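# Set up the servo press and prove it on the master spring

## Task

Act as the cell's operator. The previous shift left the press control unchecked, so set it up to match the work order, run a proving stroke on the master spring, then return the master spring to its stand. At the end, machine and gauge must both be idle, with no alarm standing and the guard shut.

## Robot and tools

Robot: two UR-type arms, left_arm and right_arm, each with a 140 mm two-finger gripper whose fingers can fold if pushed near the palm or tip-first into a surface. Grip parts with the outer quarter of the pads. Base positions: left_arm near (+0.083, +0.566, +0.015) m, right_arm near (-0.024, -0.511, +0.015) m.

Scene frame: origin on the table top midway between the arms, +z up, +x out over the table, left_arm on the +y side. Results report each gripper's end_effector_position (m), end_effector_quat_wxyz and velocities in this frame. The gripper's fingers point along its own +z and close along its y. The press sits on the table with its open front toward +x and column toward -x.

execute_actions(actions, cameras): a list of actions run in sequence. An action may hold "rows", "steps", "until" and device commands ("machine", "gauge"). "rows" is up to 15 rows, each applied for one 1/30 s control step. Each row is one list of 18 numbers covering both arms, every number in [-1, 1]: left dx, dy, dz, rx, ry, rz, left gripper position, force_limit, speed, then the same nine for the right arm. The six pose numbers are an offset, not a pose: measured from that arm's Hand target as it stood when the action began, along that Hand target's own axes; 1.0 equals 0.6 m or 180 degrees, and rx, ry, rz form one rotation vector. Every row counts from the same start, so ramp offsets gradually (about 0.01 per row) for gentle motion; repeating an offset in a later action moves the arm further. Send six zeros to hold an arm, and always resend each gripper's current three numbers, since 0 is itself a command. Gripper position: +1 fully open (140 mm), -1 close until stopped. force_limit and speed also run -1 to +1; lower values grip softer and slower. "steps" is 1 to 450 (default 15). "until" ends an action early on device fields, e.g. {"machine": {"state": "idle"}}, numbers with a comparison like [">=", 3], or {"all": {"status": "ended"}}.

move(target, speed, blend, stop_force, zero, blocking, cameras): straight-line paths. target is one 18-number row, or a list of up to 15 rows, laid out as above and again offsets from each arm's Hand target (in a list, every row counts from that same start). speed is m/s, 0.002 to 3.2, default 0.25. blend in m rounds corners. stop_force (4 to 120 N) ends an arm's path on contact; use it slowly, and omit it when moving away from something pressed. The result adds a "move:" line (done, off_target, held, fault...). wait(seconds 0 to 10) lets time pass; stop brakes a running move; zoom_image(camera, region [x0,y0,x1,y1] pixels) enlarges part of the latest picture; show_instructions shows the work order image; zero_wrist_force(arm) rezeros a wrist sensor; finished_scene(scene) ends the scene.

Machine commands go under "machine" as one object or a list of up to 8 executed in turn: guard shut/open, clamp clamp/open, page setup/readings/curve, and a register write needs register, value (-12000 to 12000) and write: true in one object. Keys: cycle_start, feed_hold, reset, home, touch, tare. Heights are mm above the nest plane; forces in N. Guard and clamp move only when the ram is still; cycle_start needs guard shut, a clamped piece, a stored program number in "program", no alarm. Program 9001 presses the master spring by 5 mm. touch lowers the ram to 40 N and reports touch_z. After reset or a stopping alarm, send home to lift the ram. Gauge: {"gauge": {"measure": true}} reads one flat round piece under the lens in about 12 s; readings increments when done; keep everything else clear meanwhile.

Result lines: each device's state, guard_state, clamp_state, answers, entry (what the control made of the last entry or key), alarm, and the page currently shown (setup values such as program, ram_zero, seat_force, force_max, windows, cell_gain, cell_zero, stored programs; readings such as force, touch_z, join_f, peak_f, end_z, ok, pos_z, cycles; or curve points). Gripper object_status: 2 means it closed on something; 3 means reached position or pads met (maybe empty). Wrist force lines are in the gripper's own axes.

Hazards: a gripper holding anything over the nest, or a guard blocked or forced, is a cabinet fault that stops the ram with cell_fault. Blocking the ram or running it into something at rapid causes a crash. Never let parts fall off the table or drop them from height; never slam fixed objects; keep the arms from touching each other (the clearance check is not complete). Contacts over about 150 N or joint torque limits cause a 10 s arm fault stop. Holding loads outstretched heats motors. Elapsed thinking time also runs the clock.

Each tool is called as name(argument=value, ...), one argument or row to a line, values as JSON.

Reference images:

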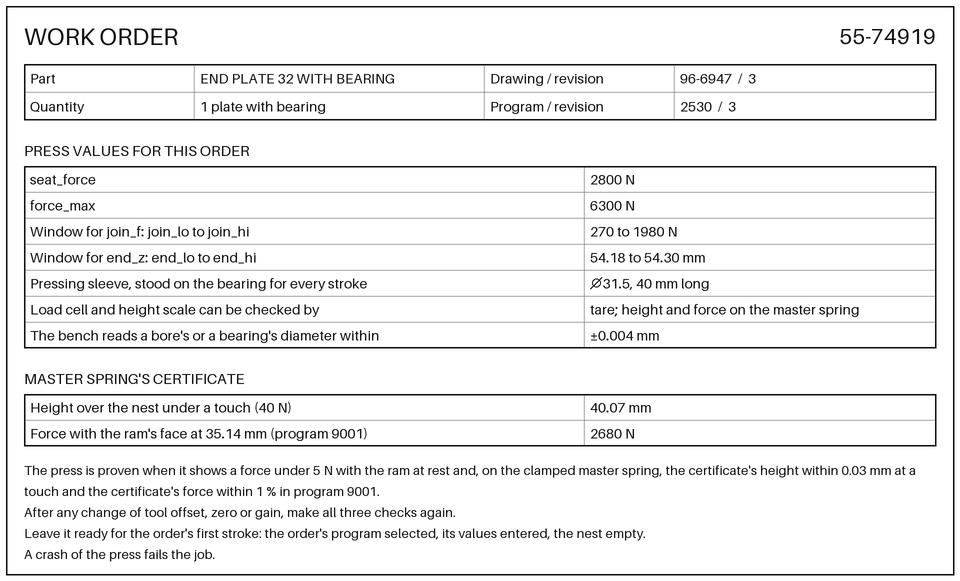

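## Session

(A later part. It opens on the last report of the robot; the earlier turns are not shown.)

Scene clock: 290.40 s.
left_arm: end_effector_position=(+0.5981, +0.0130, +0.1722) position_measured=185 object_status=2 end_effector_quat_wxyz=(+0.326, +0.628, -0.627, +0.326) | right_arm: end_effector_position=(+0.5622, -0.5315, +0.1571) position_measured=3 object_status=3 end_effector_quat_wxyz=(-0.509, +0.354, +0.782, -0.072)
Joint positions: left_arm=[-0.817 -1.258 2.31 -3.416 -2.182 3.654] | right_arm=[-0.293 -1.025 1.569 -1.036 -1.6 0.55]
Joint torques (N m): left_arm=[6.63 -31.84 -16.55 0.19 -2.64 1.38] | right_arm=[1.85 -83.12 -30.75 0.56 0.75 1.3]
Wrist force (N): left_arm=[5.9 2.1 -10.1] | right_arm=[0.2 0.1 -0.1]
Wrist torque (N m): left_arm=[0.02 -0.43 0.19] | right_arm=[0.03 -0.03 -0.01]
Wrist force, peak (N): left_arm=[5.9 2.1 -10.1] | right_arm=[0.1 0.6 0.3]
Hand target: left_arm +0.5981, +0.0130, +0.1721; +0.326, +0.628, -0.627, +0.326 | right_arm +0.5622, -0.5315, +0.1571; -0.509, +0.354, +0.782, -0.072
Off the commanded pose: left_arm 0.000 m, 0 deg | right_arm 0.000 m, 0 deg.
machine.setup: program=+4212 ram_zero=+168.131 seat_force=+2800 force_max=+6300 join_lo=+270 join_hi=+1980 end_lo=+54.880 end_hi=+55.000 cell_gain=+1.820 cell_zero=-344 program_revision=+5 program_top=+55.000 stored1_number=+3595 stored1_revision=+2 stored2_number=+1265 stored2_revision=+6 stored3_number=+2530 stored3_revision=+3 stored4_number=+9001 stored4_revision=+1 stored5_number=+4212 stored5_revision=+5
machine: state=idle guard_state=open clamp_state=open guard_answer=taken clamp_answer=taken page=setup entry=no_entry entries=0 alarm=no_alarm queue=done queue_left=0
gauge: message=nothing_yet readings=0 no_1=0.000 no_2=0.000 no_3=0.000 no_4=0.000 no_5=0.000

execute_actions(
  actions=[
    {"rows":[[0,0,0,0,0,0,0,0,-1,0,0,0,0,0,0,1,1,1]],"steps":40},
  ],
)

move(
  target=[
    [-0.041,0,-0.0933,0,0,0,0,0,-1,0,0,0,0,0,0,1,1,1],
    [-0.0933,0,-0.2115,0,0,0,0,0,-1,0,0,0,0,0,0,1,1,1],
    [-0.071,0,-0.479,0,0,0,0,0,-1,0,0,0,0,0,0,1,1,1],
  ],
  cameras=["cam_nest"],
  speed=[0.1,0.25,0.3],
  blend=[0.01,0.02,0],
)

execute_actions(
  actions=[
    {"machine":[{"clamp":"clamp"},{"guard":"shut"},{"register":"program","value":9001,"write":true},{"tare":true},{"page":"readings"},{"touch":true}],"steps":450,"until":{"machine":{"queue":["!=","running"]}}},
    {"steps":300,"until":{"machine":{"queue":["!=","running"]}}},
  ],
  cameras=["cam_nest"],
)

Scene clock: 304.13 s.
left_arm: end_effector_position=(+0.5981, +0.0130, +0.1721) position_measured=129 object_status=3 end_effector_quat_wxyz=(+0.326, +0.628, -0.627, +0.326) | right_arm: end_effector_position=(+0.5622, -0.5315, +0.1571) position_measured=3 object_status=3 end_effector_quat_wxyz=(-0.509, +0.354, +0.782, -0.072)
Joint positions: left_arm=[-0.817 -1.258 2.31 -3.416 -2.182 3.654] | right_arm=[-0.293 -1.025 1.569 -1.036 -1.6 0.55]
Joint torques (N m): left_arm=[7.33 -69.79 -32.39 -8.71 -2.82 -0.7] | right_arm=[2.75 -82.79 -29.93 0.66 0.91 1.35]
Wrist force (N): left_arm=[1.7 0.6 -3.5] | right_arm=[-0.1 0.2 -0.2]
Wrist torque (N m): left_arm=[-0.02 -0.49 0.22] | right_arm=[0.04 0.04 -0.01]
Wrist force, peak (N): left_arm=[7.3 2.1 -12.3] | right_arm=[0.0 0.9 -0.6]
Hand target: left_arm +0.5981, +0.0130, +0.1721; +0.326, +0.628, -0.627, +0.326 | right_arm +0.5622, -0.5315, +0.1571; -0.509, +0.354, +0.782, -0.072
Off the commanded pose: left_arm 0.000 m, 0 deg | right_arm 0.000 m, 0 deg.
machine.setup: program=+4212 ram_zero=+168.131 seat_force=+2800 force_max=+6300 join_lo=+270 join_hi=+1980 end_lo=+54.880 end_hi=+55.000 cell_gain=+1.820 cell_zero=-344 program_revision=+5 program_top=+55.000 stored1_number=+3595 stored1_revision=+2 stored2_number=+1265 stored2_revision=+6 stored3_number=+2530 stored3_revision=+3 stored4_number=+9001 stored4_revision=+1 stored5_number=+4212 stored5_revision=+5
machine: state=idle guard_state=open clamp_state=open guard_answer=taken clamp_answer=taken page=setup entry=no_entry entries=0 alarm=no_alarm queue=done queue_left=0
gauge: message=nothing_yet readings=0 no_1=0.000 no_2=0.000 no_3=0.000 no_4=0.000 no_5=0.000

Scene clock: 306.13 s.
left_arm: end_effector_position=(+0.5978, +0.2727, +0.3024) position_measured=129 object_status=3 end_effector_quat_wxyz=(+0.326, +0.628, -0.627, +0.326) | right_arm: end_effector_position=(+0.5622, -0.5315, +0.1571) position_measured=3 object_status=3 end_effector_quat_wxyz=(-0.509, +0.354, +0.782, -0.072)
Joint positions: left_arm=[-0.397 -1.676 2.363 -2.738 -2.437 4.111] | right_arm=[-0.293 -1.025 1.569 -1.036 -1.6 0.55]
Joint torques (N m): left_arm=[8.27 -45.54 -31.72 -1.21 0.59 1.71] | right_arm=[2.06 -82.01 -30.29 0.78 0.93 1.31]
Wrist force (N): left_arm=[2.1 0.6 -3.8] | right_arm=[0.1 0.7 -0.2]
Wrist torque (N m): left_arm=[-0.01 -0.57 -0.11] | right_arm=[0.16 0.00 0.00]
Wrist force, peak (N): left_arm=[2.7 0.8 -8.0] | right_arm=[0.4 0.7 0.0]
Hand target: left_arm +0.5978, +0.2727, +0.3024; +0.326, +0.628, -0.627, +0.326 | right_arm +0.5622, -0.5315, +0.1571; -0.509, +0.354, +0.782, -0.072
Off the commanded pose: left_arm 0.000 m, 0 deg | right_arm 0.000 m, 0 deg.
machine.setup: program=+4212 ram_zero=+168.131 seat_force=+2800 force_max=+6300 join_lo=+270 join_hi=+1980 end_lo=+54.880 end_hi=+55.000 cell_gain=+1.820 cell_zero=-344 program_revision=+5 program_top=+55.000 stored1_number=+3595 stored1_revision=+2 stored2_number=+1265 stored2_revision=+6 stored3_number=+2530 stored3_revision=+3 stored4_number=+9001 stored4_revision=+1 stored5_number=+4212 stored5_revision=+5
machine: state=idle guard_state=open clamp_state=open guard_answer=taken clamp_answer=taken page=setup entry=no_entry entries=0 alarm=no_alarm queue=done queue_left=0
gauge: message=nothing_yet readings=0 no_1=0.000 no_2=0.000 no_3=0.000 no_4=0.000 no_5=0.000
move: done
Images, in order (width x height): cam_nest 672x504.

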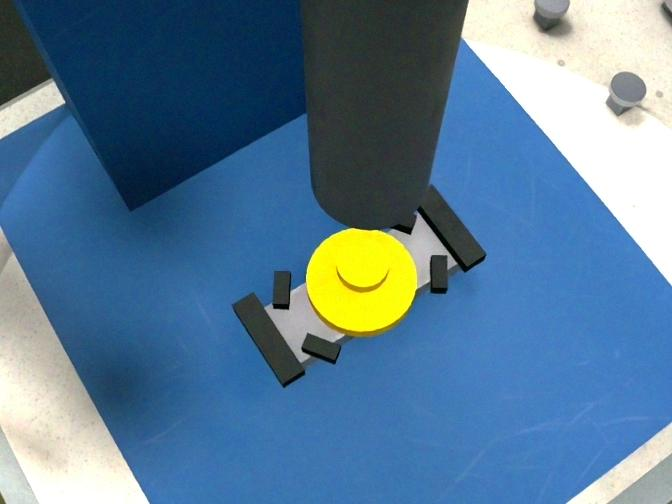

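Scene clock: 321.17 s.
left_arm: end_effector_position=(+0.5978, +0.2727, +0.3024) position_measured=129 object_status=3 end_effector_quat_wxyz=(+0.326, +0.628, -0.627, +0.326) | right_arm: end_effector_position=(+0.5622, -0.5315, +0.1571) position_measured=3 object_status=3 end_effector_quat_wxyz=(-0.509, +0.354, +0.782, -0.072)
Joint positions: left_arm=[-0.397 -1.676 2.363 -2.738 -2.437 4.111] | right_arm=[-0.293 -1.025 1.569 -1.036 -1.6 0.55]
Joint torques (N m): left_arm=[9.84 -49.54 -30.49 -0.79 0.6 1.78] | right_arm=[1.91 -83.31 -30.28 0.65 0.83 1.1]
Wrist force (N): left_arm=[1.9 0.8 -3.6] | right_arm=[-0.2 0.4 0.0]
Wrist torque (N m): left_arm=[0.02 -0.52 -0.12] | right_arm=[0.09 0.06 -0.01]
Wrist force, peak (N): left_arm=[2.3 0.8 -3.9] | right_arm=[-0.6 0.6 0.1]
Hand target: left_arm +0.5978, +0.2727, +0.3024; +0.326, +0.628, -0.627, +0.326 | right_arm +0.5622, -0.5315, +0.1571; -0.509, +0.354, +0.782, -0.072
Tool commands: left_gripper/position=+0.0 left_gripper/force_limit=+0.0 left_gripper/speed=-1.0 right_gripper/position=+1.0 right_gripper/force_limit=+1.0 right_gripper/speed=+1.0
Off the commanded pose: left_arm 0.000 m, 0 deg | right_arm 0.000 m, 0 deg.
machine.readings: force=+0 touch_z=+39.557 join_f=+0 peak_f=+0 end_z=+0.000 ok=+0 pos_z=+151.869 cycles=+0
machine: state=idle guard_state=shut clamp_state=clamped guard_answer=taken clamp_answer=taken page=readings entry=taken entries=3 alarm=no_alarm queue=done queue_left=0
gauge: message=nothing_yet readings=0 no_1=0.000 no_2=0.000 no_3=0.000 no_4=0.000 no_5=0.000
Images, in order (width x height): cam_nest 672x504.

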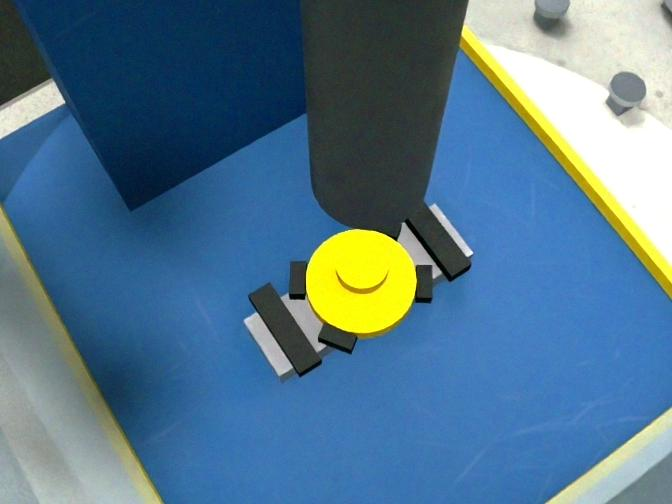

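execute_actions(
  actions=[
    {"machine":[{"register":"ram_zero","value":167.618,"write":true},{"cycle_start":true},{"page":"curve"}],"steps":450,"until":{"machine":{"queue":["!=","running"]}}},
    {"machine":{"page":"readings"},"steps":3},
  ],
)

execute_actions(
  actions=[
    {"machine":{"page":"curve"},"steps":3},
  ],
)

Scene clock: 328.13 s.
left_arm: end_effector_position=(+0.5978, +0.2727, +0.3024) position_measured=129 object_status=3 end_effector_quat_wxyz=(+0.326, +0.628, -0.627, +0.326) | right_arm: end_effector_position=(+0.5622, -0.5315, +0.1571) position_measured=3 object_status=3 end_effector_quat_wxyz=(-0.509, +0.354, +0.782, -0.072)
Joint positions: left_arm=[-0.397 -1.676 2.363 -2.738 -2.437 4.111] | right_arm=[-0.293 -1.025 1.569 -1.036 -1.6 0.55]
Joint torques (N m): left_arm=[9.76 -49.39 -30.52 -0.63 0.23 1.61] | right_arm=[0.7 -82.74 -29.91 0.56 0.77 1.19]
Wrist force (N): left_arm=[2.0 0.7 -3.7] | right_arm=[0.3 0.1 0.4]
Wrist torque (N m): left_arm=[0.00 -0.53 -0.11] | right_arm=[0.02 -0.04 -0.02]
Wrist force, peak (N): left_arm=[1.9 0.7 -4.0] | right_arm=[0.3 0.8 -0.4]
Hand target: left_arm +0.5978, +0.2727, +0.3024; +0.326, +0.628, -0.627, +0.326 | right_arm +0.5622, -0.5315, +0.1571; -0.509, +0.354, +0.782, -0.072
Tool commands: left_gripper/position=+0.0 left_gripper/force_limit=+0.0 left_gripper/speed=-1.0 right_gripper/position=+1.0 right_gripper/force_limit=+1.0 right_gripper/speed=+1.0
Off the commanded pose: left_arm 0.000 m, 0 deg | right_arm 0.000 m, 0 deg.
machine.readings: force=+6315 touch_z=+39.557 join_f=+0 peak_f=+6315 end_z=+36.566 ok=+0 pos_z=+36.566 cycles=+0
machine: state=alarm guard_state=shut clamp_state=clamped guard_answer=taken clamp_answer=taken page=readings entry=taken entries=5 alarm=force_limit queue=done queue_left=0
gauge: message=nothing_yet readings=0 no_1=0.000 no_2=0.000 no_3=0.000 no_4=0.000 no_5=0.000

Scene clock: 328.43 s.
left_arm: end_effector_position=(+0.5978, +0.2727, +0.3024) position_measured=129 object_status=3 end_effector_quat_wxyz=(+0.326, +0.628, -0.627, +0.326) | right_arm: end_effector_position=(+0.5622, -0.5315, +0.1571) position_measured=3 object_status=3 end_effector_quat_wxyz=(-0.509, +0.354, +0.782, -0.072)
Joint positions: left_arm=[-0.397 -1.676 2.363 -2.738 -2.437 4.111] | right_arm=[-0.293 -1.025 1.569 -1.036 -1.6 0.55]
Joint torques (N m): left_arm=[10.57 -48.6 -31 -0.65 0.68 1.32] | right_arm=[2.05 -83.2 -29.88 0.6 0.98 1.16]
Wrist force (N): left_arm=[2.1 0.5 -3.7] | right_arm=[0.2 0.1 -0.3]
Wrist torque (N m): left_arm=[-0.04 -0.56 -0.11] | right_arm=[0.03 -0.03 -0.01]
Wrist force, peak (N): left_arm=[2.0 0.8 -4.0] | right_arm=[0.3 0.0 0.4]
Hand target: left_arm +0.5978, +0.2727, +0.3024; +0.326, +0.628, -0.627, +0.326 | right_arm +0.5622, -0.5315, +0.1571; -0.509, +0.354, +0.782, -0.072
Tool commands: left_gripper/position=+0.0 left_gripper/force_limit=+0.0 left_gripper/speed=-1.0 right_gripper/position=+1.0 right_gripper/force_limit=+1.0 right_gripper/speed=+1.0
Off the commanded pose: left_arm 0.000 m, 0 deg | right_arm 0.000 m, 0 deg.
machine.curve: curve1_z=+41.140 curve1_f=-3 curve2_z=+40.283 curve2_f=+3 curve3_z=+39.426 curve3_f=+1200 curve4_z=+38.569 curve4_f=+2735 curve5_z=+37.711 curve5_f=+4265 curve6_z=+36.854 curve6_f=+5810 curve7_z=+35.997 curve7_f=+0 curve8_z=+35.140 curve8_f=+0
machine: state=alarm guard_state=shut clamp_state=clamped guard_answer=taken clamp_answer=taken page=curve entry=taken entries=5 alarm=force_limit queue=done queue_left=0
gauge: message=nothing_yet readings=0 no_1=0.000 no_2=0.000 no_3=0.000 no_4=0.000 no_5=0.000

execute_actions(
  actions=[
    {"machine":[{"reset":true},{"home":true},{"register":"cell_gain","value":0.5438,"write":true},{"register":"ram_zero","value":167.566,"write":true},{"tare":true},{"page":"readings"},{"touch":true},{"cycle_start":true}],"steps":450,"until":{"machine":{"queue":["!=","running"]}}},
    {"steps":450,"until":{"machine":{"queue":["!=","running"]}}},
  ],
)

Scene clock: 354.37 s.
left_arm: end_effector_position=(+0.5978, +0.2727, +0.3024) position_measured=129 object_status=3 end_effector_quat_wxyz=(+0.326, +0.628, -0.627, +0.326) | right_arm: end_effector_position=(+0.5622, -0.5315, +0.1571) position_measured=3 object_status=3 end_effector_quat_wxyz=(-0.509, +0.354, +0.782, -0.072)
Joint positions: left_arm=[-0.397 -1.676 2.363 -2.738 -2.437 4.111] | right_arm=[-0.293 -1.025 1.569 -1.036 -1.6 0.55]
Joint torques (N m): left_arm=[9.65 -48.29 -31.45 -0.91 0.49 1.38] | right_arm=[2.19 -83.19 -28.86 0.52 0.82 1.14]
Wrist force (N): left_arm=[2.1 0.6 -3.6] | right_arm=[-0.1 0.0 0.2]
Wrist torque (N m): left_arm=[-0.01 -0.56 -0.12] | right_arm=[0.00 0.03 -0.01]
Wrist force, peak (N): left_arm=[2.2 0.7 -4.0] | right_arm=[0.2 1.0 -0.1]
Hand target: left_arm +0.5978, +0.2727, +0.3024; +0.326, +0.628, -0.627, +0.326 | right_arm +0.5622, -0.5315, +0.1571; -0.509, +0.354, +0.782, -0.072
Tool commands: left_gripper/position=+0.0 left_gripper/force_limit=+0.0 left_gripper/speed=-1.0 right_gripper/position=+1.0 right_gripper/force_limit=+1.0 right_gripper/speed=+1.0
Off the commanded pose: left_arm 0.000 m, 0 deg | right_arm 0.000 m, 0 deg.
machine.readings: force=+0 touch_z=+40.049 join_f=+2509 peak_f=+2670 end_z=+35.138 ok=+0 pos_z=+152.434 cycles=+1
machine: state=done guard_state=shut clamp_state=clamped guard_answer=taken clamp_answer=taken page=readings entry=taken entries=12 alarm=no_alarm queue=done queue_left=0
gauge: message=nothing_yet readings=0 no_1=0.000 no_2=0.000 no_3=0.000 no_4=0.000 no_5=0.000

execute_actions(
  actions=[
    {"machine":[{"register":"ram_zero","value":167.548,"write":true},{"tare":true},{"touch":true},{"cycle_start":true}],"steps":450,"until":{"machine":{"queue":["!=","running"]}}},
    {"steps":300,"until":{"machine":{"queue":["!=","running"]}}},
  ],
)

Scene clock: 376.37 s.
left_arm: end_effector_position=(+0.5978, +0.2727, +0.3024) position_measured=129 object_status=3 end_effector_quat_wxyz=(+0.326, +0.628, -0.627, +0.326) | right_arm: end_effector_position=(+0.5622, -0.5315, +0.1571) position_measured=3 object_status=3 end_effector_quat_wxyz=(-0.509, +0.354, +0.782, -0.072)
Joint positions: left_arm=[-0.397 -1.676 2.363 -2.738 -2.437 4.111] | right_arm=[-0.293 -1.025 1.569 -1.036 -1.6 0.55]
Joint torques (N m): left_arm=[8.75 -48.65 -32.55 -1.22 0.33 1.35] | right_arm=[2.72 -83.41 -29.17 0.64 0.87 1.2]
Wrist force (N): left_arm=[2.1 0.8 -3.8] | right_arm=[-0.2 0.2 -0.4]
Wrist torque (N m): left_arm=[0.03 -0.56 -0.12] | right_arm=[0.05 0.05 -0.02]
Wrist force, peak (N): left_arm=[2.3 0.9 -3.9] | right_arm=[0.3 0.7 -0.6]
Hand target: left_arm +0.5978, +0.2727, +0.3024; +0.326, +0.628, -0.627, +0.326 | right_arm +0.5622, -0.5315, +0.1571; -0.509, +0.354, +0.782, -0.072
Tool commands: left_gripper/position=+0.0 left_gripper/force_limit=+0.0 left_gripper/speed=-1.0 right_gripper/position=+1.0 right_gripper/force_limit=+1.0 right_gripper/speed=+1.0
Off the commanded pose: left_arm 0.000 m, 0 deg | right_arm 0.000 m, 0 deg.
machine.readings: force=+0 touch_z=+40.090 join_f=+2519 peak_f=+2680 end_z=+35.138 ok=+0 pos_z=+152.452 cycles=+2
machine: state=done guard_state=shut clamp_state=clamped guard_answer=taken clamp_answer=taken page=readings entry=taken entries=16 alarm=no_alarm queue=done queue_left=0
gauge: message=nothing_yet readings=0 no_1=0.000 no_2=0.000 no_3=0.000 no_4=0.000 no_5=0.000

execute_actions(
  actions=[
    {"machine":[{"register":"program","value":2530,"write":true},{"register":"end_lo","value":54.18,"write":true},{"register":"end_hi","value":54.30,"write":true},{"page":"setup"},{"guard":"open"},{"clamp":"open"}],"steps":250,"until":{"machine":{"queue":["!=","running"]}}},
  ],
)

move(
  target=[
    [-0.0225,0,0.2654,0,0,0,0,0,-1,0,0,0,0,0,0,1,1,1],
    [0.0291,0,0.3847,0,0,0,0,0,-1,0,0,0,0,0,0,1,1,1],
    [0.0716,0,0.4782,0,0,0,0,0,-1,0,0,0,0,0,0,1,1,1],
  ],
  cameras=["cam_left_wrist"],
  speed=[0.25,0.2,0.1],
  blend=[0.02,0.01,0],
)

zoom_image(
  camera="cam_left_wrist",
  region=[240, 160, 480, 330],
)

Scene clock: 396.90 s.
left_arm: end_effector_position=(+0.5978, +0.2727, +0.3024) position_measured=129 object_status=3 end_effector_quat_wxyz=(+0.326, +0.628, -0.627, +0.326) | right_arm: end_effector_position=(+0.5622, -0.5315, +0.1571) position_measured=3 object_status=3 end_effector_quat_wxyz=(-0.509, +0.354, +0.782, -0.072)
Joint positions: left_arm=[-0.397 -1.676 2.363 -2.738 -2.437 4.111] | right_arm=[-0.293 -1.025 1.569 -1.036 -1.6 0.55]
Joint torques (N m): left_arm=[10.37 -48.64 -33.6 -1.5 0.58 1.1] | right_arm=[1.75 -84.13 -29.09 0.77 1.16 1.35]
Wrist force (N): left_arm=[1.7 0.6 -3.5] | right_arm=[0.3 0.3 0.3]
Wrist torque (N m): left_arm=[-0.01 -0.49 -0.12] | right_arm=[0.06 -0.06 -0.01]
Wrist force, peak (N): left_arm=[2.3 0.8 -3.9] | right_arm=[0.3 0.9 0.1]
Hand target: left_arm +0.5978, +0.2727, +0.3024; +0.326, +0.628, -0.627, +0.326 | right_arm +0.5622, -0.5315, +0.1571; -0.509, +0.354, +0.782, -0.072
Tool commands: left_gripper/position=+0.0 left_gripper/force_limit=+0.0 left_gripper/speed=-1.0 right_gripper/position=+1.0 right_gripper/force_limit=+1.0 right_gripper/speed=+1.0
Off the commanded pose: left_arm 0.000 m, 0 deg | right_arm 0.000 m, 0 deg.
machine.setup: program=+2530 ram_zero=+167.548 seat_force=+2800 force_max=+6300 join_lo=+270 join_hi=+1980 end_lo=+54.180 end_hi=+54.300 cell_gain=+0.544 cell_zero=+130 program_revision=+3 program_top=+54.300 stored1_number=+3595 stored1_revision=+2 stored2_number=+1265 stored2_revision=+6 stored3_number=+2530 stored3_revision=+3 stored4_number=+9001 stored4_revision=+1 stored5_number=+4212 stored5_revision=+5
machine: state=idle guard_state=open clamp_state=open guard_answer=taken clamp_answer=taken page=setup entry=taken entries=19 alarm=no_alarm queue=done queue_left=0
gauge: message=nothing_yet readings=0 no_1=0.000 no_2=0.000 no_3=0.000 no_4=0.000 no_5=0.000

Scene clock: 398.90 s.
left_arm: end_effector_position=(+0.5982, +0.0132, +0.1727) position_measured=129 object_status=3 end_effector_quat_wxyz=(+0.326, +0.628, -0.627, +0.326) | right_arm: end_effector_position=(+0.5622, -0.5315, +0.1571) position_measured=3 object_status=3 end_effector_quat_wxyz=(-0.509, +0.354, +0.782, -0.072)
Joint positions: left_arm=[-0.816 -1.259 2.31 -3.415 -2.182 3.654] | right_arm=[-0.293 -1.025 1.569 -1.036 -1.6 0.55]
Joint torques (N m): left_arm=[7.77 -68.96 -19.01 -0.9 -4.8 1.67] | right_arm=[2.15 -83.45 -28.62 0.62 1.1 1.25]
Wrist force (N): left_arm=[1.6 0.5 -3.4] | right_arm=[-0.3 0.2 -0.1]
Wrist torque (N m): left_arm=[-0.05 -0.49 0.21] | right_arm=[0.05 0.07 -0.01]
Wrist force, peak (N): left_arm=[2.4 0.4 -7.4] | right_arm=[0.7 0.3 -0.1]
Hand target: left_arm +0.5981, +0.0132, +0.1727; +0.326, +0.628, -0.627, +0.326 | right_arm +0.5622, -0.5315, +0.1571; -0.509, +0.354, +0.782, -0.072
Off the commanded pose: left_arm 0.000 m, 0 deg | right_arm 0.000 m, 0 deg.
machine.setup: program=+2530 ram_zero=+167.548 seat_force=+2800 force_max=+6300 join_lo=+270 join_hi=+1980 end_lo=+54.180 end_hi=+54.300 cell_gain=+0.544 cell_zero=+130 program_revision=+3 program_top=+54.300 stored1_number=+3595 stored1_revision=+2 stored2_number=+1265 stored2_revision=+6 stored3_number=+2530 stored3_revision=+3 stored4_number=+9001 stored4_revision=+1 stored5_number=+4212 stored5_revision=+5
machine: state=idle guard_state=open clamp_state=open guard_answer=taken clamp_answer=taken page=setup entry=taken entries=19 alarm=no_alarm queue=done queue_left=0
gauge: message=nothing_yet readings=0 no_1=0.000 no_2=0.000 no_3=0.000 no_4=0.000 no_5=0.000
move: done
camera_calibration:
cam_left_wrist: T_world_to_cam=[[-0.999983, -0.00378027, -0.00452765, 0.61255], [-0.000531056, 0.822204, -0.569193, 0.0874013], [0.00587436, -0.56918, -0.822192, 0.330521], [0, 0, 0, 1]] pos_world=[0.610644, 0.11858, 0.324274]
Images, in order (width x height): cam_left_wrist 672x504.

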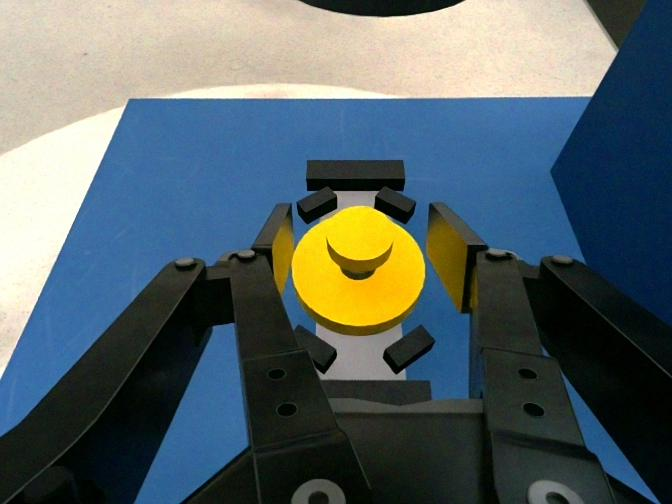

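Scaled by 2.100 from the camera's 672x504 image, which has a finer 960x720 frame.

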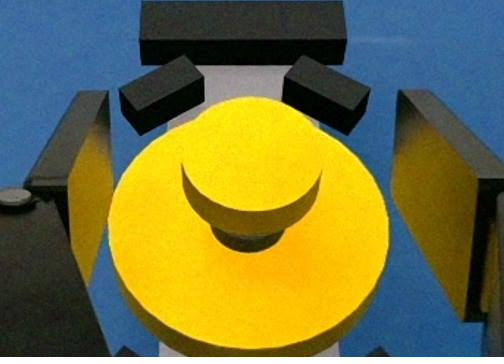

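execute_actions(
  actions=[
    {"rows":[[0,0,0,0,0,0,-1,0,-1,0,0,0,0,0,0,1,1,1]],"steps":60},
  ],
)

move(
  target=[
    [0.0287,0,-0.0201,0,0,0,-1,0,-1,0,0,0,0,0,0,1,1,1],
    [-0.0875,0,-0.2205,0,0,0,-1,0,-1,0,0,0,0,0,0,1,1,1],
    [-0.0428,0,-0.3814,0,0,0,-1,0,-1,0,0,0,0,0,0,1,1,1],
  ],
  speed=[0.05,0.2,0.25],
  blend=[0.003,0.02,0],
)

Scene clock: 409.43 s.
left_arm: end_effector_position=(+0.5981, +0.0132, +0.1727) position_measured=185 object_status=2 end_effector_quat_wxyz=(+0.326, +0.628, -0.627, +0.326) | right_arm: end_effector_position=(+0.5622, -0.5315, +0.1571) position_measured=3 object_status=3 end_effector_quat_wxyz=(-0.509, +0.354, +0.782, -0.072)
Joint positions: left_arm=[-0.816 -1.259 2.31 -3.414 -2.182 3.654] | right_arm=[-0.293 -1.025 1.569 -1.036 -1.6 0.55]
Joint torques (N m): left_arm=[-5.23 -64.49 -19.98 -0.47 -3.3 0.07] | right_arm=[1.79 -83.01 -29.22 0.67 0.97 1.01]
Wrist force (N): left_arm=[2.9 0.9 -10.6] | right_arm=[0.4 0.0 0.0]
Wrist torque (N m): left_arm=[0.06 -0.54 0.24] | right_arm=[0.01 -0.07 -0.01]
Wrist force, peak (N): left_arm=[2.9 0.9 -10.9] | right_arm=[-0.5 0.7 0.0]
Hand target: left_arm +0.5981, +0.0132, +0.1727; +0.326, +0.628, -0.627, +0.326 | right_arm +0.5622, -0.5315, +0.1571; -0.509, +0.354, +0.782, -0.072
Off the commanded pose: left_arm 0.000 m, 0 deg | right_arm 0.000 m, 0 deg.
machine.setup: program=+2530 ram_zero=+167.548 seat_force=+2800 force_max=+6300 join_lo=+270 join_hi=+1980 end_lo=+54.180 end_hi=+54.300 cell_gain=+0.544 cell_zero=+130 program_revision=+3 program_top=+54.300 stored1_number=+3595 stored1_revision=+2 stored2_number=+1265 stored2_revision=+6 stored3_number=+2530 stored3_revision=+3 stored4_number=+9001 stored4_revision=+1 stored5_number=+4212 stored5_revision=+5
machine: state=idle guard_state=open clamp_state=open guard_answer=taken clamp_answer=taken page=setup entry=taken entries=19 alarm=no_alarm queue=done queue_left=0
gauge: message=nothing_yet readings=0 no_1=0.000 no_2=0.000 no_3=0.000 no_4=0.000 no_5=0.000

Scene clock: 411.50 s.
left_arm: end_effector_position=(+0.5979, +0.2152, +0.2832) position_measured=185 object_status=2 end_effector_quat_wxyz=(+0.326, +0.628, -0.627, +0.326) | right_arm: end_effector_position=(+0.5622, -0.5315, +0.1571) position_measured=3 object_status=3 end_effector_quat_wxyz=(-0.509, +0.354, +0.782, -0.072)
Joint positions: left_arm=[-0.505 -1.61 2.373 -2.918 -2.382 3.972] | right_arm=[-0.293 -1.025 1.569 -1.036 -1.6 0.55]
Joint torques (N m): left_arm=[7.81 -53.05 -30.48 -2.45 0.06 1.63] | right_arm=[1.72 -83.48 -28.83 0.69 0.98 1.36]
Wrist force (N): left_arm=[-1.4 0.8 -1.3] | right_arm=[0.1 0.2 -0.2]
Wrist torque (N m): left_arm=[0.01 -0.65 -0.12] | right_arm=[0.05 0.00 -0.01]
Wrist force, peak (N): left_arm=[2.9 0.9 -10.5] | right_arm=[-0.1 0.8 -0.1]
Hand target: left_arm +0.5978, +0.2153, +0.2832; +0.326, +0.628, -0.627, +0.326 | right_arm +0.5622, -0.5315, +0.1571; -0.509, +0.354, +0.782, -0.072
Off the commanded pose: left_arm 0.000 m, 0 deg | right_arm 0.000 m, 0 deg.
machine.setup: program=+2530 ram_zero=+167.548 seat_force=+2800 force_max=+6300 join_lo=+270 join_hi=+1980 end_lo=+54.180 end_hi=+54.300 cell_gain=+0.544 cell_zero=+130 program_revision=+3 program_top=+54.300 stored1_number=+3595 stored1_revision=+2 stored2_number=+1265 stored2_revision=+6 stored3_number=+2530 stored3_revision=+3 stored4_number=+9001 stored4_revision=+1 stored5_number=+4212 stored5_revision=+5
machine: state=idle guard_state=open clamp_state=open guard_answer=taken clamp_answer=taken page=setup entry=taken entries=19 alarm=no_alarm queue=done queue_left=0
gauge: message=nothing_yet readings=0 no_1=0.000 no_2=0.000 no_3=0.000 no_4=0.000 no_5=0.000
move: done

move(
  target=[-0.489,-0.3457,-0.166,0.2048,0,-0.1434,-1,0,-1,0,0,0,0,0,0,1,1,1],
  cameras=["cam_left_wrist"],
  speed=0.22,
)

Scene clock: 420.30 s.
left_arm: end_effector_position=(+0.8046, +0.4657, +0.1001) position_measured=185 object_status=2 end_effector_quat_wxyz=(+0.176, +0.820, -0.339, +0.426) | right_arm: end_effector_position=(+0.5622, -0.5315, +0.1571) position_measured=3 object_status=3 end_effector_quat_wxyz=(-0.509, +0.354, +0.782, -0.072)
Joint positions: left_arm=[-0.174 -1.138 2.411 -3.698 -2.076 3.541] | right_arm=[-0.293 -1.025 1.569 -1.036 -1.6 0.55]
Joint torques (N m): left_arm=[-1.06 -56.39 -12.07 -3.24 -2.94 -0.8] | right_arm=[2.14 -83.6 -28.52 0.49 0.89 1.17]
Wrist force (N): left_arm=[-1.6 0.8 -1.3] | right_arm=[-0.4 0.2 0.0]
Wrist torque (N m): left_arm=[0.02 -0.61 0.22] | right_arm=[0.05 0.11 -0.02]
Wrist force, peak (N): left_arm=[-3.8 -1.9 -0.5] | right_arm=[0.2 0.8 -0.5]
Hand target: left_arm +0.8046, +0.4657, +0.1000; +0.176, +0.820, -0.339, +0.426 | right_arm +0.5622, -0.5315, +0.1571; -0.509, +0.354, +0.782, -0.072
Off the commanded pose: left_arm 0.000 m, 0 deg | right_arm 0.000 m, 0 deg.
machine.setup: program=+2530 ram_zero=+167.548 seat_force=+2800 force_max=+6300 join_lo=+270 join_hi=+1980 end_lo=+54.180 end_hi=+54.300 cell_gain=+0.544 cell_zero=+130 program_revision=+3 program_top=+54.300 stored1_number=+3595 stored1_revision=+2 stored2_number=+1265 stored2_revision=+6 stored3_number=+2530 stored3_revision=+3 stored4_number=+9001 stored4_revision=+1 stored5_number=+4212 stored5_revision=+5
machine: state=idle guard_state=open clamp_state=open guard_answer=taken clamp_answer=taken page=setup entry=taken entries=19 alarm=no_alarm queue=done queue_left=0
gauge: message=nothing_yet readings=0 no_1=0.000 no_2=0.000 no_3=0.000 no_4=0.000 no_5=0.000
move: done
camera_calibration:
cam_left_wrist: T_world_to_cam=[[-0.704549, -0.709633, -0.00568076, 0.911487], [-0.581414, 0.581802, -0.568739, 0.253375], [0.406901, -0.397401, -0.822499, 0.12449], [0, 0, 0, 1]] pos_world=[0.738848, 0.54888, 0.251675]
Images, in order (width x height): cam_left_wrist 672x504.

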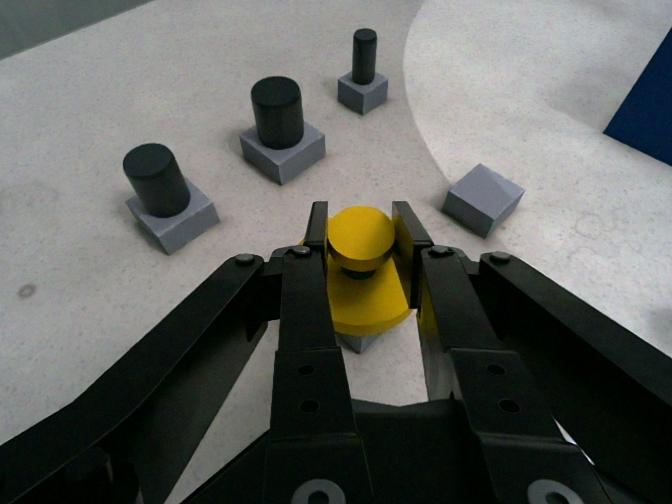

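move(
  target=[-0.0402,0,0.0297,0,0,0,-1,0,-1,0,0,0,0,0,0,1,1,1],
  speed=0.03,
  stop_force=6,
)

execute_actions(
  actions=[
    {"rows":[[-0.0007,0,0.0005,0,0,0,-1,0,-1,0,0,0,0,0,0,1,1,1]],"steps":15},
  ],
  cameras=["cam_left_wrist"],
)

Scene clock: 428.03 s.
left_arm: end_effector_position=(+0.8050, +0.4653, +0.0748) position_measured=185 object_status=2 end_effector_quat_wxyz=(+0.176, +0.820, -0.339, +0.426) | right_arm: end_effector_position=(+0.5622, -0.5315, +0.1571) position_measured=3 object_status=3 end_effector_quat_wxyz=(-0.509, +0.354, +0.782, -0.072)
Joint positions: left_arm=[-0.175 -1.078 2.41 -3.757 -2.075 3.54] | right_arm=[-0.293 -1.025 1.569 -1.036 -1.6 0.55]
Joint torques (N m): left_arm=[3.95 -47.28 -8.87 -10 -0.28 1.57] | right_arm=[2.05 -83.91 -29.24 0.74 0.98 1.41]
Wrist force (N): left_arm=[-0.2 -0.1 -1.5] | right_arm=[0.4 -0.1 -0.1]
Wrist torque (N m): left_arm=[-0.16 -0.69 0.20] | right_arm=[-0.01 -0.08 -0.01]
Wrist force, peak (N): left_arm=[15.5 -0.1 -16.6] | right_arm=[-0.6 0.6 0.4]
Hand target: left_arm +0.8050, +0.4653, +0.0748; +0.176, +0.820, -0.339, +0.426 (not the last commanded pose) | right_arm +0.5622, -0.5315, +0.1571; -0.509, +0.354, +0.782, -0.072
Off the commanded pose: left_arm 0.005 m, 0 deg | right_arm 0.000 m, 0 deg.
machine.setup: program=+2530 ram_zero=+167.548 seat_force=+2800 force_max=+6300 join_lo=+270 join_hi=+1980 end_lo=+54.180 end_hi=+54.300 cell_gain=+0.544 cell_zero=+130 program_revision=+3 program_top=+54.300 stored1_number=+3595 stored1_revision=+2 stored2_number=+1265 stored2_revision=+6 stored3_number=+2530 stored3_revision=+3 stored4_number=+9001 stored4_revision=+1 stored5_number=+4212 stored5_revision=+5
machine: state=idle guard_state=open clamp_state=open guard_answer=taken clamp_answer=taken page=setup entry=taken entries=19 alarm=no_alarm queue=done queue_left=0
gauge: message=nothing_yet readings=0 no_1=0.000 no_2=0.000 no_3=0.000 no_4=0.000 no_5=0.000
move: contact (left_arm)

Scene clock: 428.73 s.
left_arm: end_effector_position=(+0.8049, +0.4653, +0.0742) position_measured=185 object_status=2 end_effector_quat_wxyz=(+0.176, +0.820, -0.339, +0.426) | right_arm: end_effector_position=(+0.5622, -0.5315, +0.1571) position_measured=3 object_status=3 end_effector_quat_wxyz=(-0.509, +0.354, +0.782, -0.072)
Joint positions: left_arm=[-0.175 -1.077 2.41 -3.758 -2.075 3.54] | right_arm=[-0.293 -1.025 1.569 -1.036 -1.6 0.55]
Joint torques (N m): left_arm=[6.16 -49.71 -18.56 1.87 -0.81 1.67] | right_arm=[2.23 -83.12 -28.96 0.6 1.09 1.14]
Wrist force (N): left_arm=[9.5 2.8 -14.3] | right_arm=[0.1 0.1 -0.3]
Wrist torque (N m): left_arm=[-0.15 -0.50 0.15] | right_arm=[0.03 0.00 -0.02]
Wrist force, peak (N): left_arm=[9.5 2.8 -14.3] | right_arm=[-0.1 0.7 0.1]
Hand target: left_arm +0.8050, +0.4653, +0.0742; +0.176, +0.820, -0.339, +0.426 | right_arm +0.5622, -0.5315, +0.1571; -0.509, +0.354, +0.782, -0.072
Off the commanded pose: left_arm 0.000 m, 0 deg | right_arm 0.000 m, 0 deg.
machine.setup: program=+2530 ram_zero=+167.548 seat_force=+2800 force_max=+6300 join_lo=+270 join_hi=+1980 end_lo=+54.180 end_hi=+54.300 cell_gain=+0.544 cell_zero=+130 program_revision=+3 program_top=+54.300 stored1_number=+3595 stored1_revision=+2 stored2_number=+1265 stored2_revision=+6 stored3_number=+2530 stored3_revision=+3 stored4_number=+9001 stored4_revision=+1 stored5_number=+4212 stored5_revision=+5
machine: state=idle guard_state=open clamp_state=open guard_answer=taken clamp_answer=taken page=setup entry=taken entries=19 alarm=no_alarm queue=done queue_left=0
gauge: message=nothing_yet readings=0 no_1=0.000 no_2=0.000 no_3=0.000 no_4=0.000 no_5=0.000
camera_calibration:
cam_left_wrist: T_world_to_cam=[[-0.704538, -0.709644, -0.00558294, 0.911315], [-0.58151, 0.581799, -0.568645, 0.239218], [0.406784, -0.397385, -0.822564, 0.10304], [0, 0, 0, 1]] pos_world=[0.739249, 0.54848, 0.225875]
Images, in order (width x height): cam_left_wrist 672x504.

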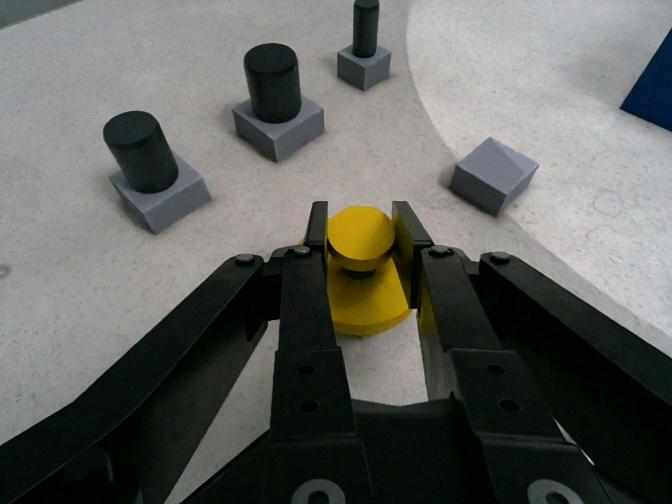

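execute_actions(
  actions=[
    {"rows":[[0,0,0,0,0,0,0,0,-1,0,0,0,0,0,0,1,1,1]],"steps":40,"machine":{"guard":"shut"}},
  ],
)

move(
  target=[0,0,-0.2,0,0,0,0,0,-1,0,0,0,0,0,0,1,1,1],
  cameras=["cam_left_wrist","cam_high"],
  speed=0.15,
)

execute_actions(
  actions=[
    {"machine":{"page":"readings"},"steps":30},
  ],
)

Scene clock: 436.33 s.
left_arm: end_effector_position=(+0.8050, +0.4653, +0.0742) position_measured=129 object_status=3 end_effector_quat_wxyz=(+0.176, +0.820, -0.339, +0.426) | right_arm: end_effector_position=(+0.5622, -0.5315, +0.1571) position_measured=3 object_status=3 end_effector_quat_wxyz=(-0.509, +0.354, +0.782, -0.072)
Joint positions: left_arm=[-0.175 -1.077 2.41 -3.758 -2.075 3.54] | right_arm=[-0.293 -1.025 1.569 -1.036 -1.6 0.55]
Joint torques (N m): left_arm=[7.27 -66.87 -16.72 -3.08 -1.97 1.96] | right_arm=[2.51 -83.13 -28.68 0.71 0.98 1.38]
Wrist force (N): left_arm=[2.3 0.5 -3.8] | right_arm=[0.0 0.1 0.5]
Wrist torque (N m): left_arm=[-0.07 -0.60 0.22] | right_arm=[0.03 0.02 -0.01]
Wrist force, peak (N): left_arm=[9.2 3.0 -15.9] | right_arm=[-0.8 0.5 0.0]
Hand target: left_arm +0.8050, +0.4653, +0.0742; +0.176, +0.820, -0.339, +0.426 | right_arm +0.5622, -0.5315, +0.1571; -0.509, +0.354, +0.782, -0.072
Off the commanded pose: left_arm 0.000 m, 0 deg | right_arm 0.000 m, 0 deg.
machine.setup: program=+2530 ram_zero=+167.548 seat_force=+2800 force_max=+6300 join_lo=+270 join_hi=+1980 end_lo=+54.180 end_hi=+54.300 cell_gain=+0.544 cell_zero=+130 program_revision=+3 program_top=+54.300 stored1_number=+3595 stored1_revision=+2 stored2_number=+1265 stored2_revision=+6 stored3_number=+2530 stored3_revision=+3 stored4_number=+9001 stored4_revision=+1 stored5_number=+4212 stored5_revision=+5
machine: state=idle guard_state=shut clamp_state=open guard_answer=taken clamp_answer=taken page=setup entry=taken entries=19 alarm=no_alarm queue=running queue_left=0
gauge: message=nothing_yet readings=0 no_1=0.000 no_2=0.000 no_3=0.000 no_4=0.000 no_5=0.000

Scene clock: 437.60 s.
left_arm: end_effector_position=(+0.7354, +0.5346, +0.1432) position_measured=129 object_status=3 end_effector_quat_wxyz=(+0.176, +0.820, -0.339, +0.426) | right_arm: end_effector_position=(+0.5622, -0.5315, +0.1571) position_measured=3 object_status=3 end_effector_quat_wxyz=(-0.509, +0.354, +0.782, -0.072)
Joint positions: left_arm=[-0.043 -1.303 2.506 -3.573 -2.173 3.645] | right_arm=[-0.293 -1.025 1.569 -1.036 -1.6 0.55]
Joint torques (N m): left_arm=[4.93 -51.66 -24.78 -7.68 1.04 0.42] | right_arm=[2.41 -84.04 -29.03 0.69 1 1.18]
Wrist force (N): left_arm=[2.3 0.3 -3.6] | right_arm=[0.0 -0.2 0.0]
Wrist torque (N m): left_arm=[-0.09 -0.62 -0.10] | right_arm=[-0.05 0.01 -0.01]
Wrist force, peak (N): left_arm=[2.0 0.3 -6.2] | right_arm=[-0.5 0.5 0.1]
Hand target: left_arm +0.7354, +0.5346, +0.1432; +0.176, +0.820, -0.339, +0.426 | right_arm +0.5622, -0.5315, +0.1571; -0.509, +0.354, +0.782, -0.072
Off the commanded pose: left_arm 0.000 m, 0 deg | right_arm 0.000 m, 0 deg.
machine.setup: program=+2530 ram_zero=+167.548 seat_force=+2800 force_max=+6300 join_lo=+270 join_hi=+1980 end_lo=+54.180 end_hi=+54.300 cell_gain=+0.544 cell_zero=+130 program_revision=+3 program_top=+54.300 stored1_number=+3595 stored1_revision=+2 stored2_number=+1265 stored2_revision=+6 stored3_number=+2530 stored3_revision=+3 stored4_number=+9001 stored4_revision=+1 stored5_number=+4212 stored5_revision=+5
machine: state=idle guard_state=shut clamp_state=open guard_answer=taken clamp_answer=taken page=setup entry=taken entries=19 alarm=no_alarm queue=done queue_left=0
gauge: message=nothing_yet readings=0 no_1=0.000 no_2=0.000 no_3=0.000 no_4=0.000 no_5=0.000
move: done
camera_calibration:
cam_left_wrist: T_world_to_cam=[[-0.704566, -0.709617, -0.0055247, 0.911828], [-0.581534, 0.581821, -0.568597, 0.197651], [0.4067, -0.397401, -0.822598, 0.215723], [0, 0, 0, 1]] pos_world=[0.669649, 0.617779, 0.294875]
Images, in order (width x height): cam_high 672x504, cam_left_wrist 672x504.

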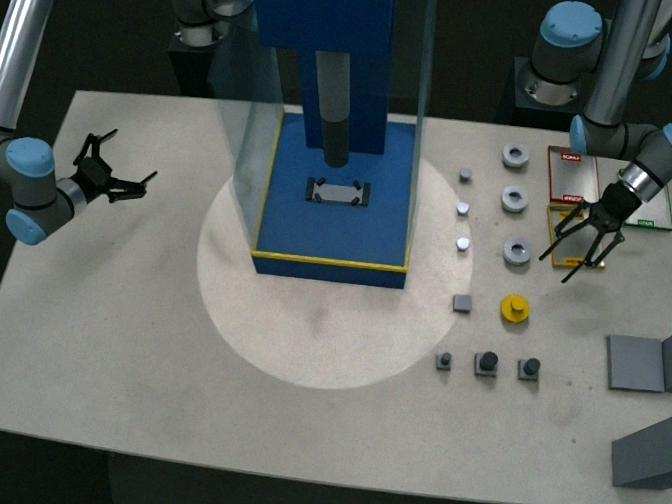

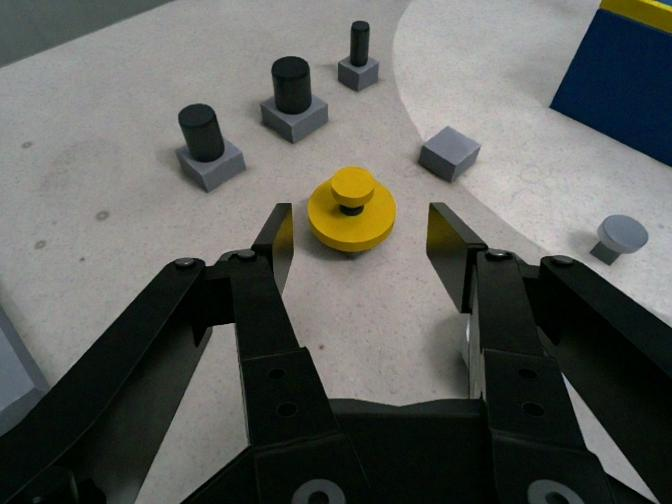

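Scene clock: 438.80 s.
left_arm: end_effector_position=(+0.7354, +0.5346, +0.1432) position_measured=129 object_status=3 end_effector_quat_wxyz=(+0.176, +0.820, -0.339, +0.426) | right_arm: end_effector_position=(+0.5622, -0.5315, +0.1571) position_measured=3 object_status=3 end_effector_quat_wxyz=(-0.509, +0.354, +0.782, -0.072)
Joint positions: left_arm=[-0.043 -1.303 2.506 -3.573 -2.173 3.645] | right_arm=[-0.293 -1.025 1.569 -1.036 -1.6 0.55]
Joint torques (N m): left_arm=[8.16 -57.92 -26.95 -8.67 1.38 1.4] | right_arm=[1.7 -83.51 -29.1 0.57 1.29 1.29]
Wrist force (N): left_arm=[2.0 0.1 -3.7] | right_arm=[0.0 0.2 -0.1]
Wrist torque (N m): left_arm=[-0.14 -0.56 -0.10] | right_arm=[0.04 0.00 -0.01]
Wrist force, peak (N): left_arm=[2.3 0.2 -3.8] | right_arm=[-0.5 0.7 0.0]
Hand target: left_arm +0.7354, +0.5346, +0.1432; +0.176, +0.820, -0.339, +0.426 | right_arm +0.5622, -0.5315, +0.1571; -0.509, +0.354, +0.782, -0.072
Tool commands: left_gripper/position=+0.0 left_gripper/force_limit=+0.0 left_gripper/speed=-1.0 right_gripper/position=+1.0 right_gripper/force_limit=+1.0 right_gripper/speed=+1.0
Off the commanded pose: left_arm 0.000 m, 0 deg | right_arm 0.000 m, 0 deg.
machine.readings: force=+0 touch_z=+40.090 join_f=+2519 peak_f=+2680 end_z=+35.138 ok=+0 pos_z=+152.452 cycles=+2
machine: state=idle guard_state=shut clamp_state=open guard_answer=taken clamp_answer=taken page=readings entry=taken entries=19 alarm=no_alarm queue=done queue_left=0
gauge: message=nothing_yet readings=0 no_1=0.000 no_2=0.000 no_3=0.000 no_4=0.000 no_5=0.000

finished_scene(
  scene=2,
)

The scene is finished: the task was done.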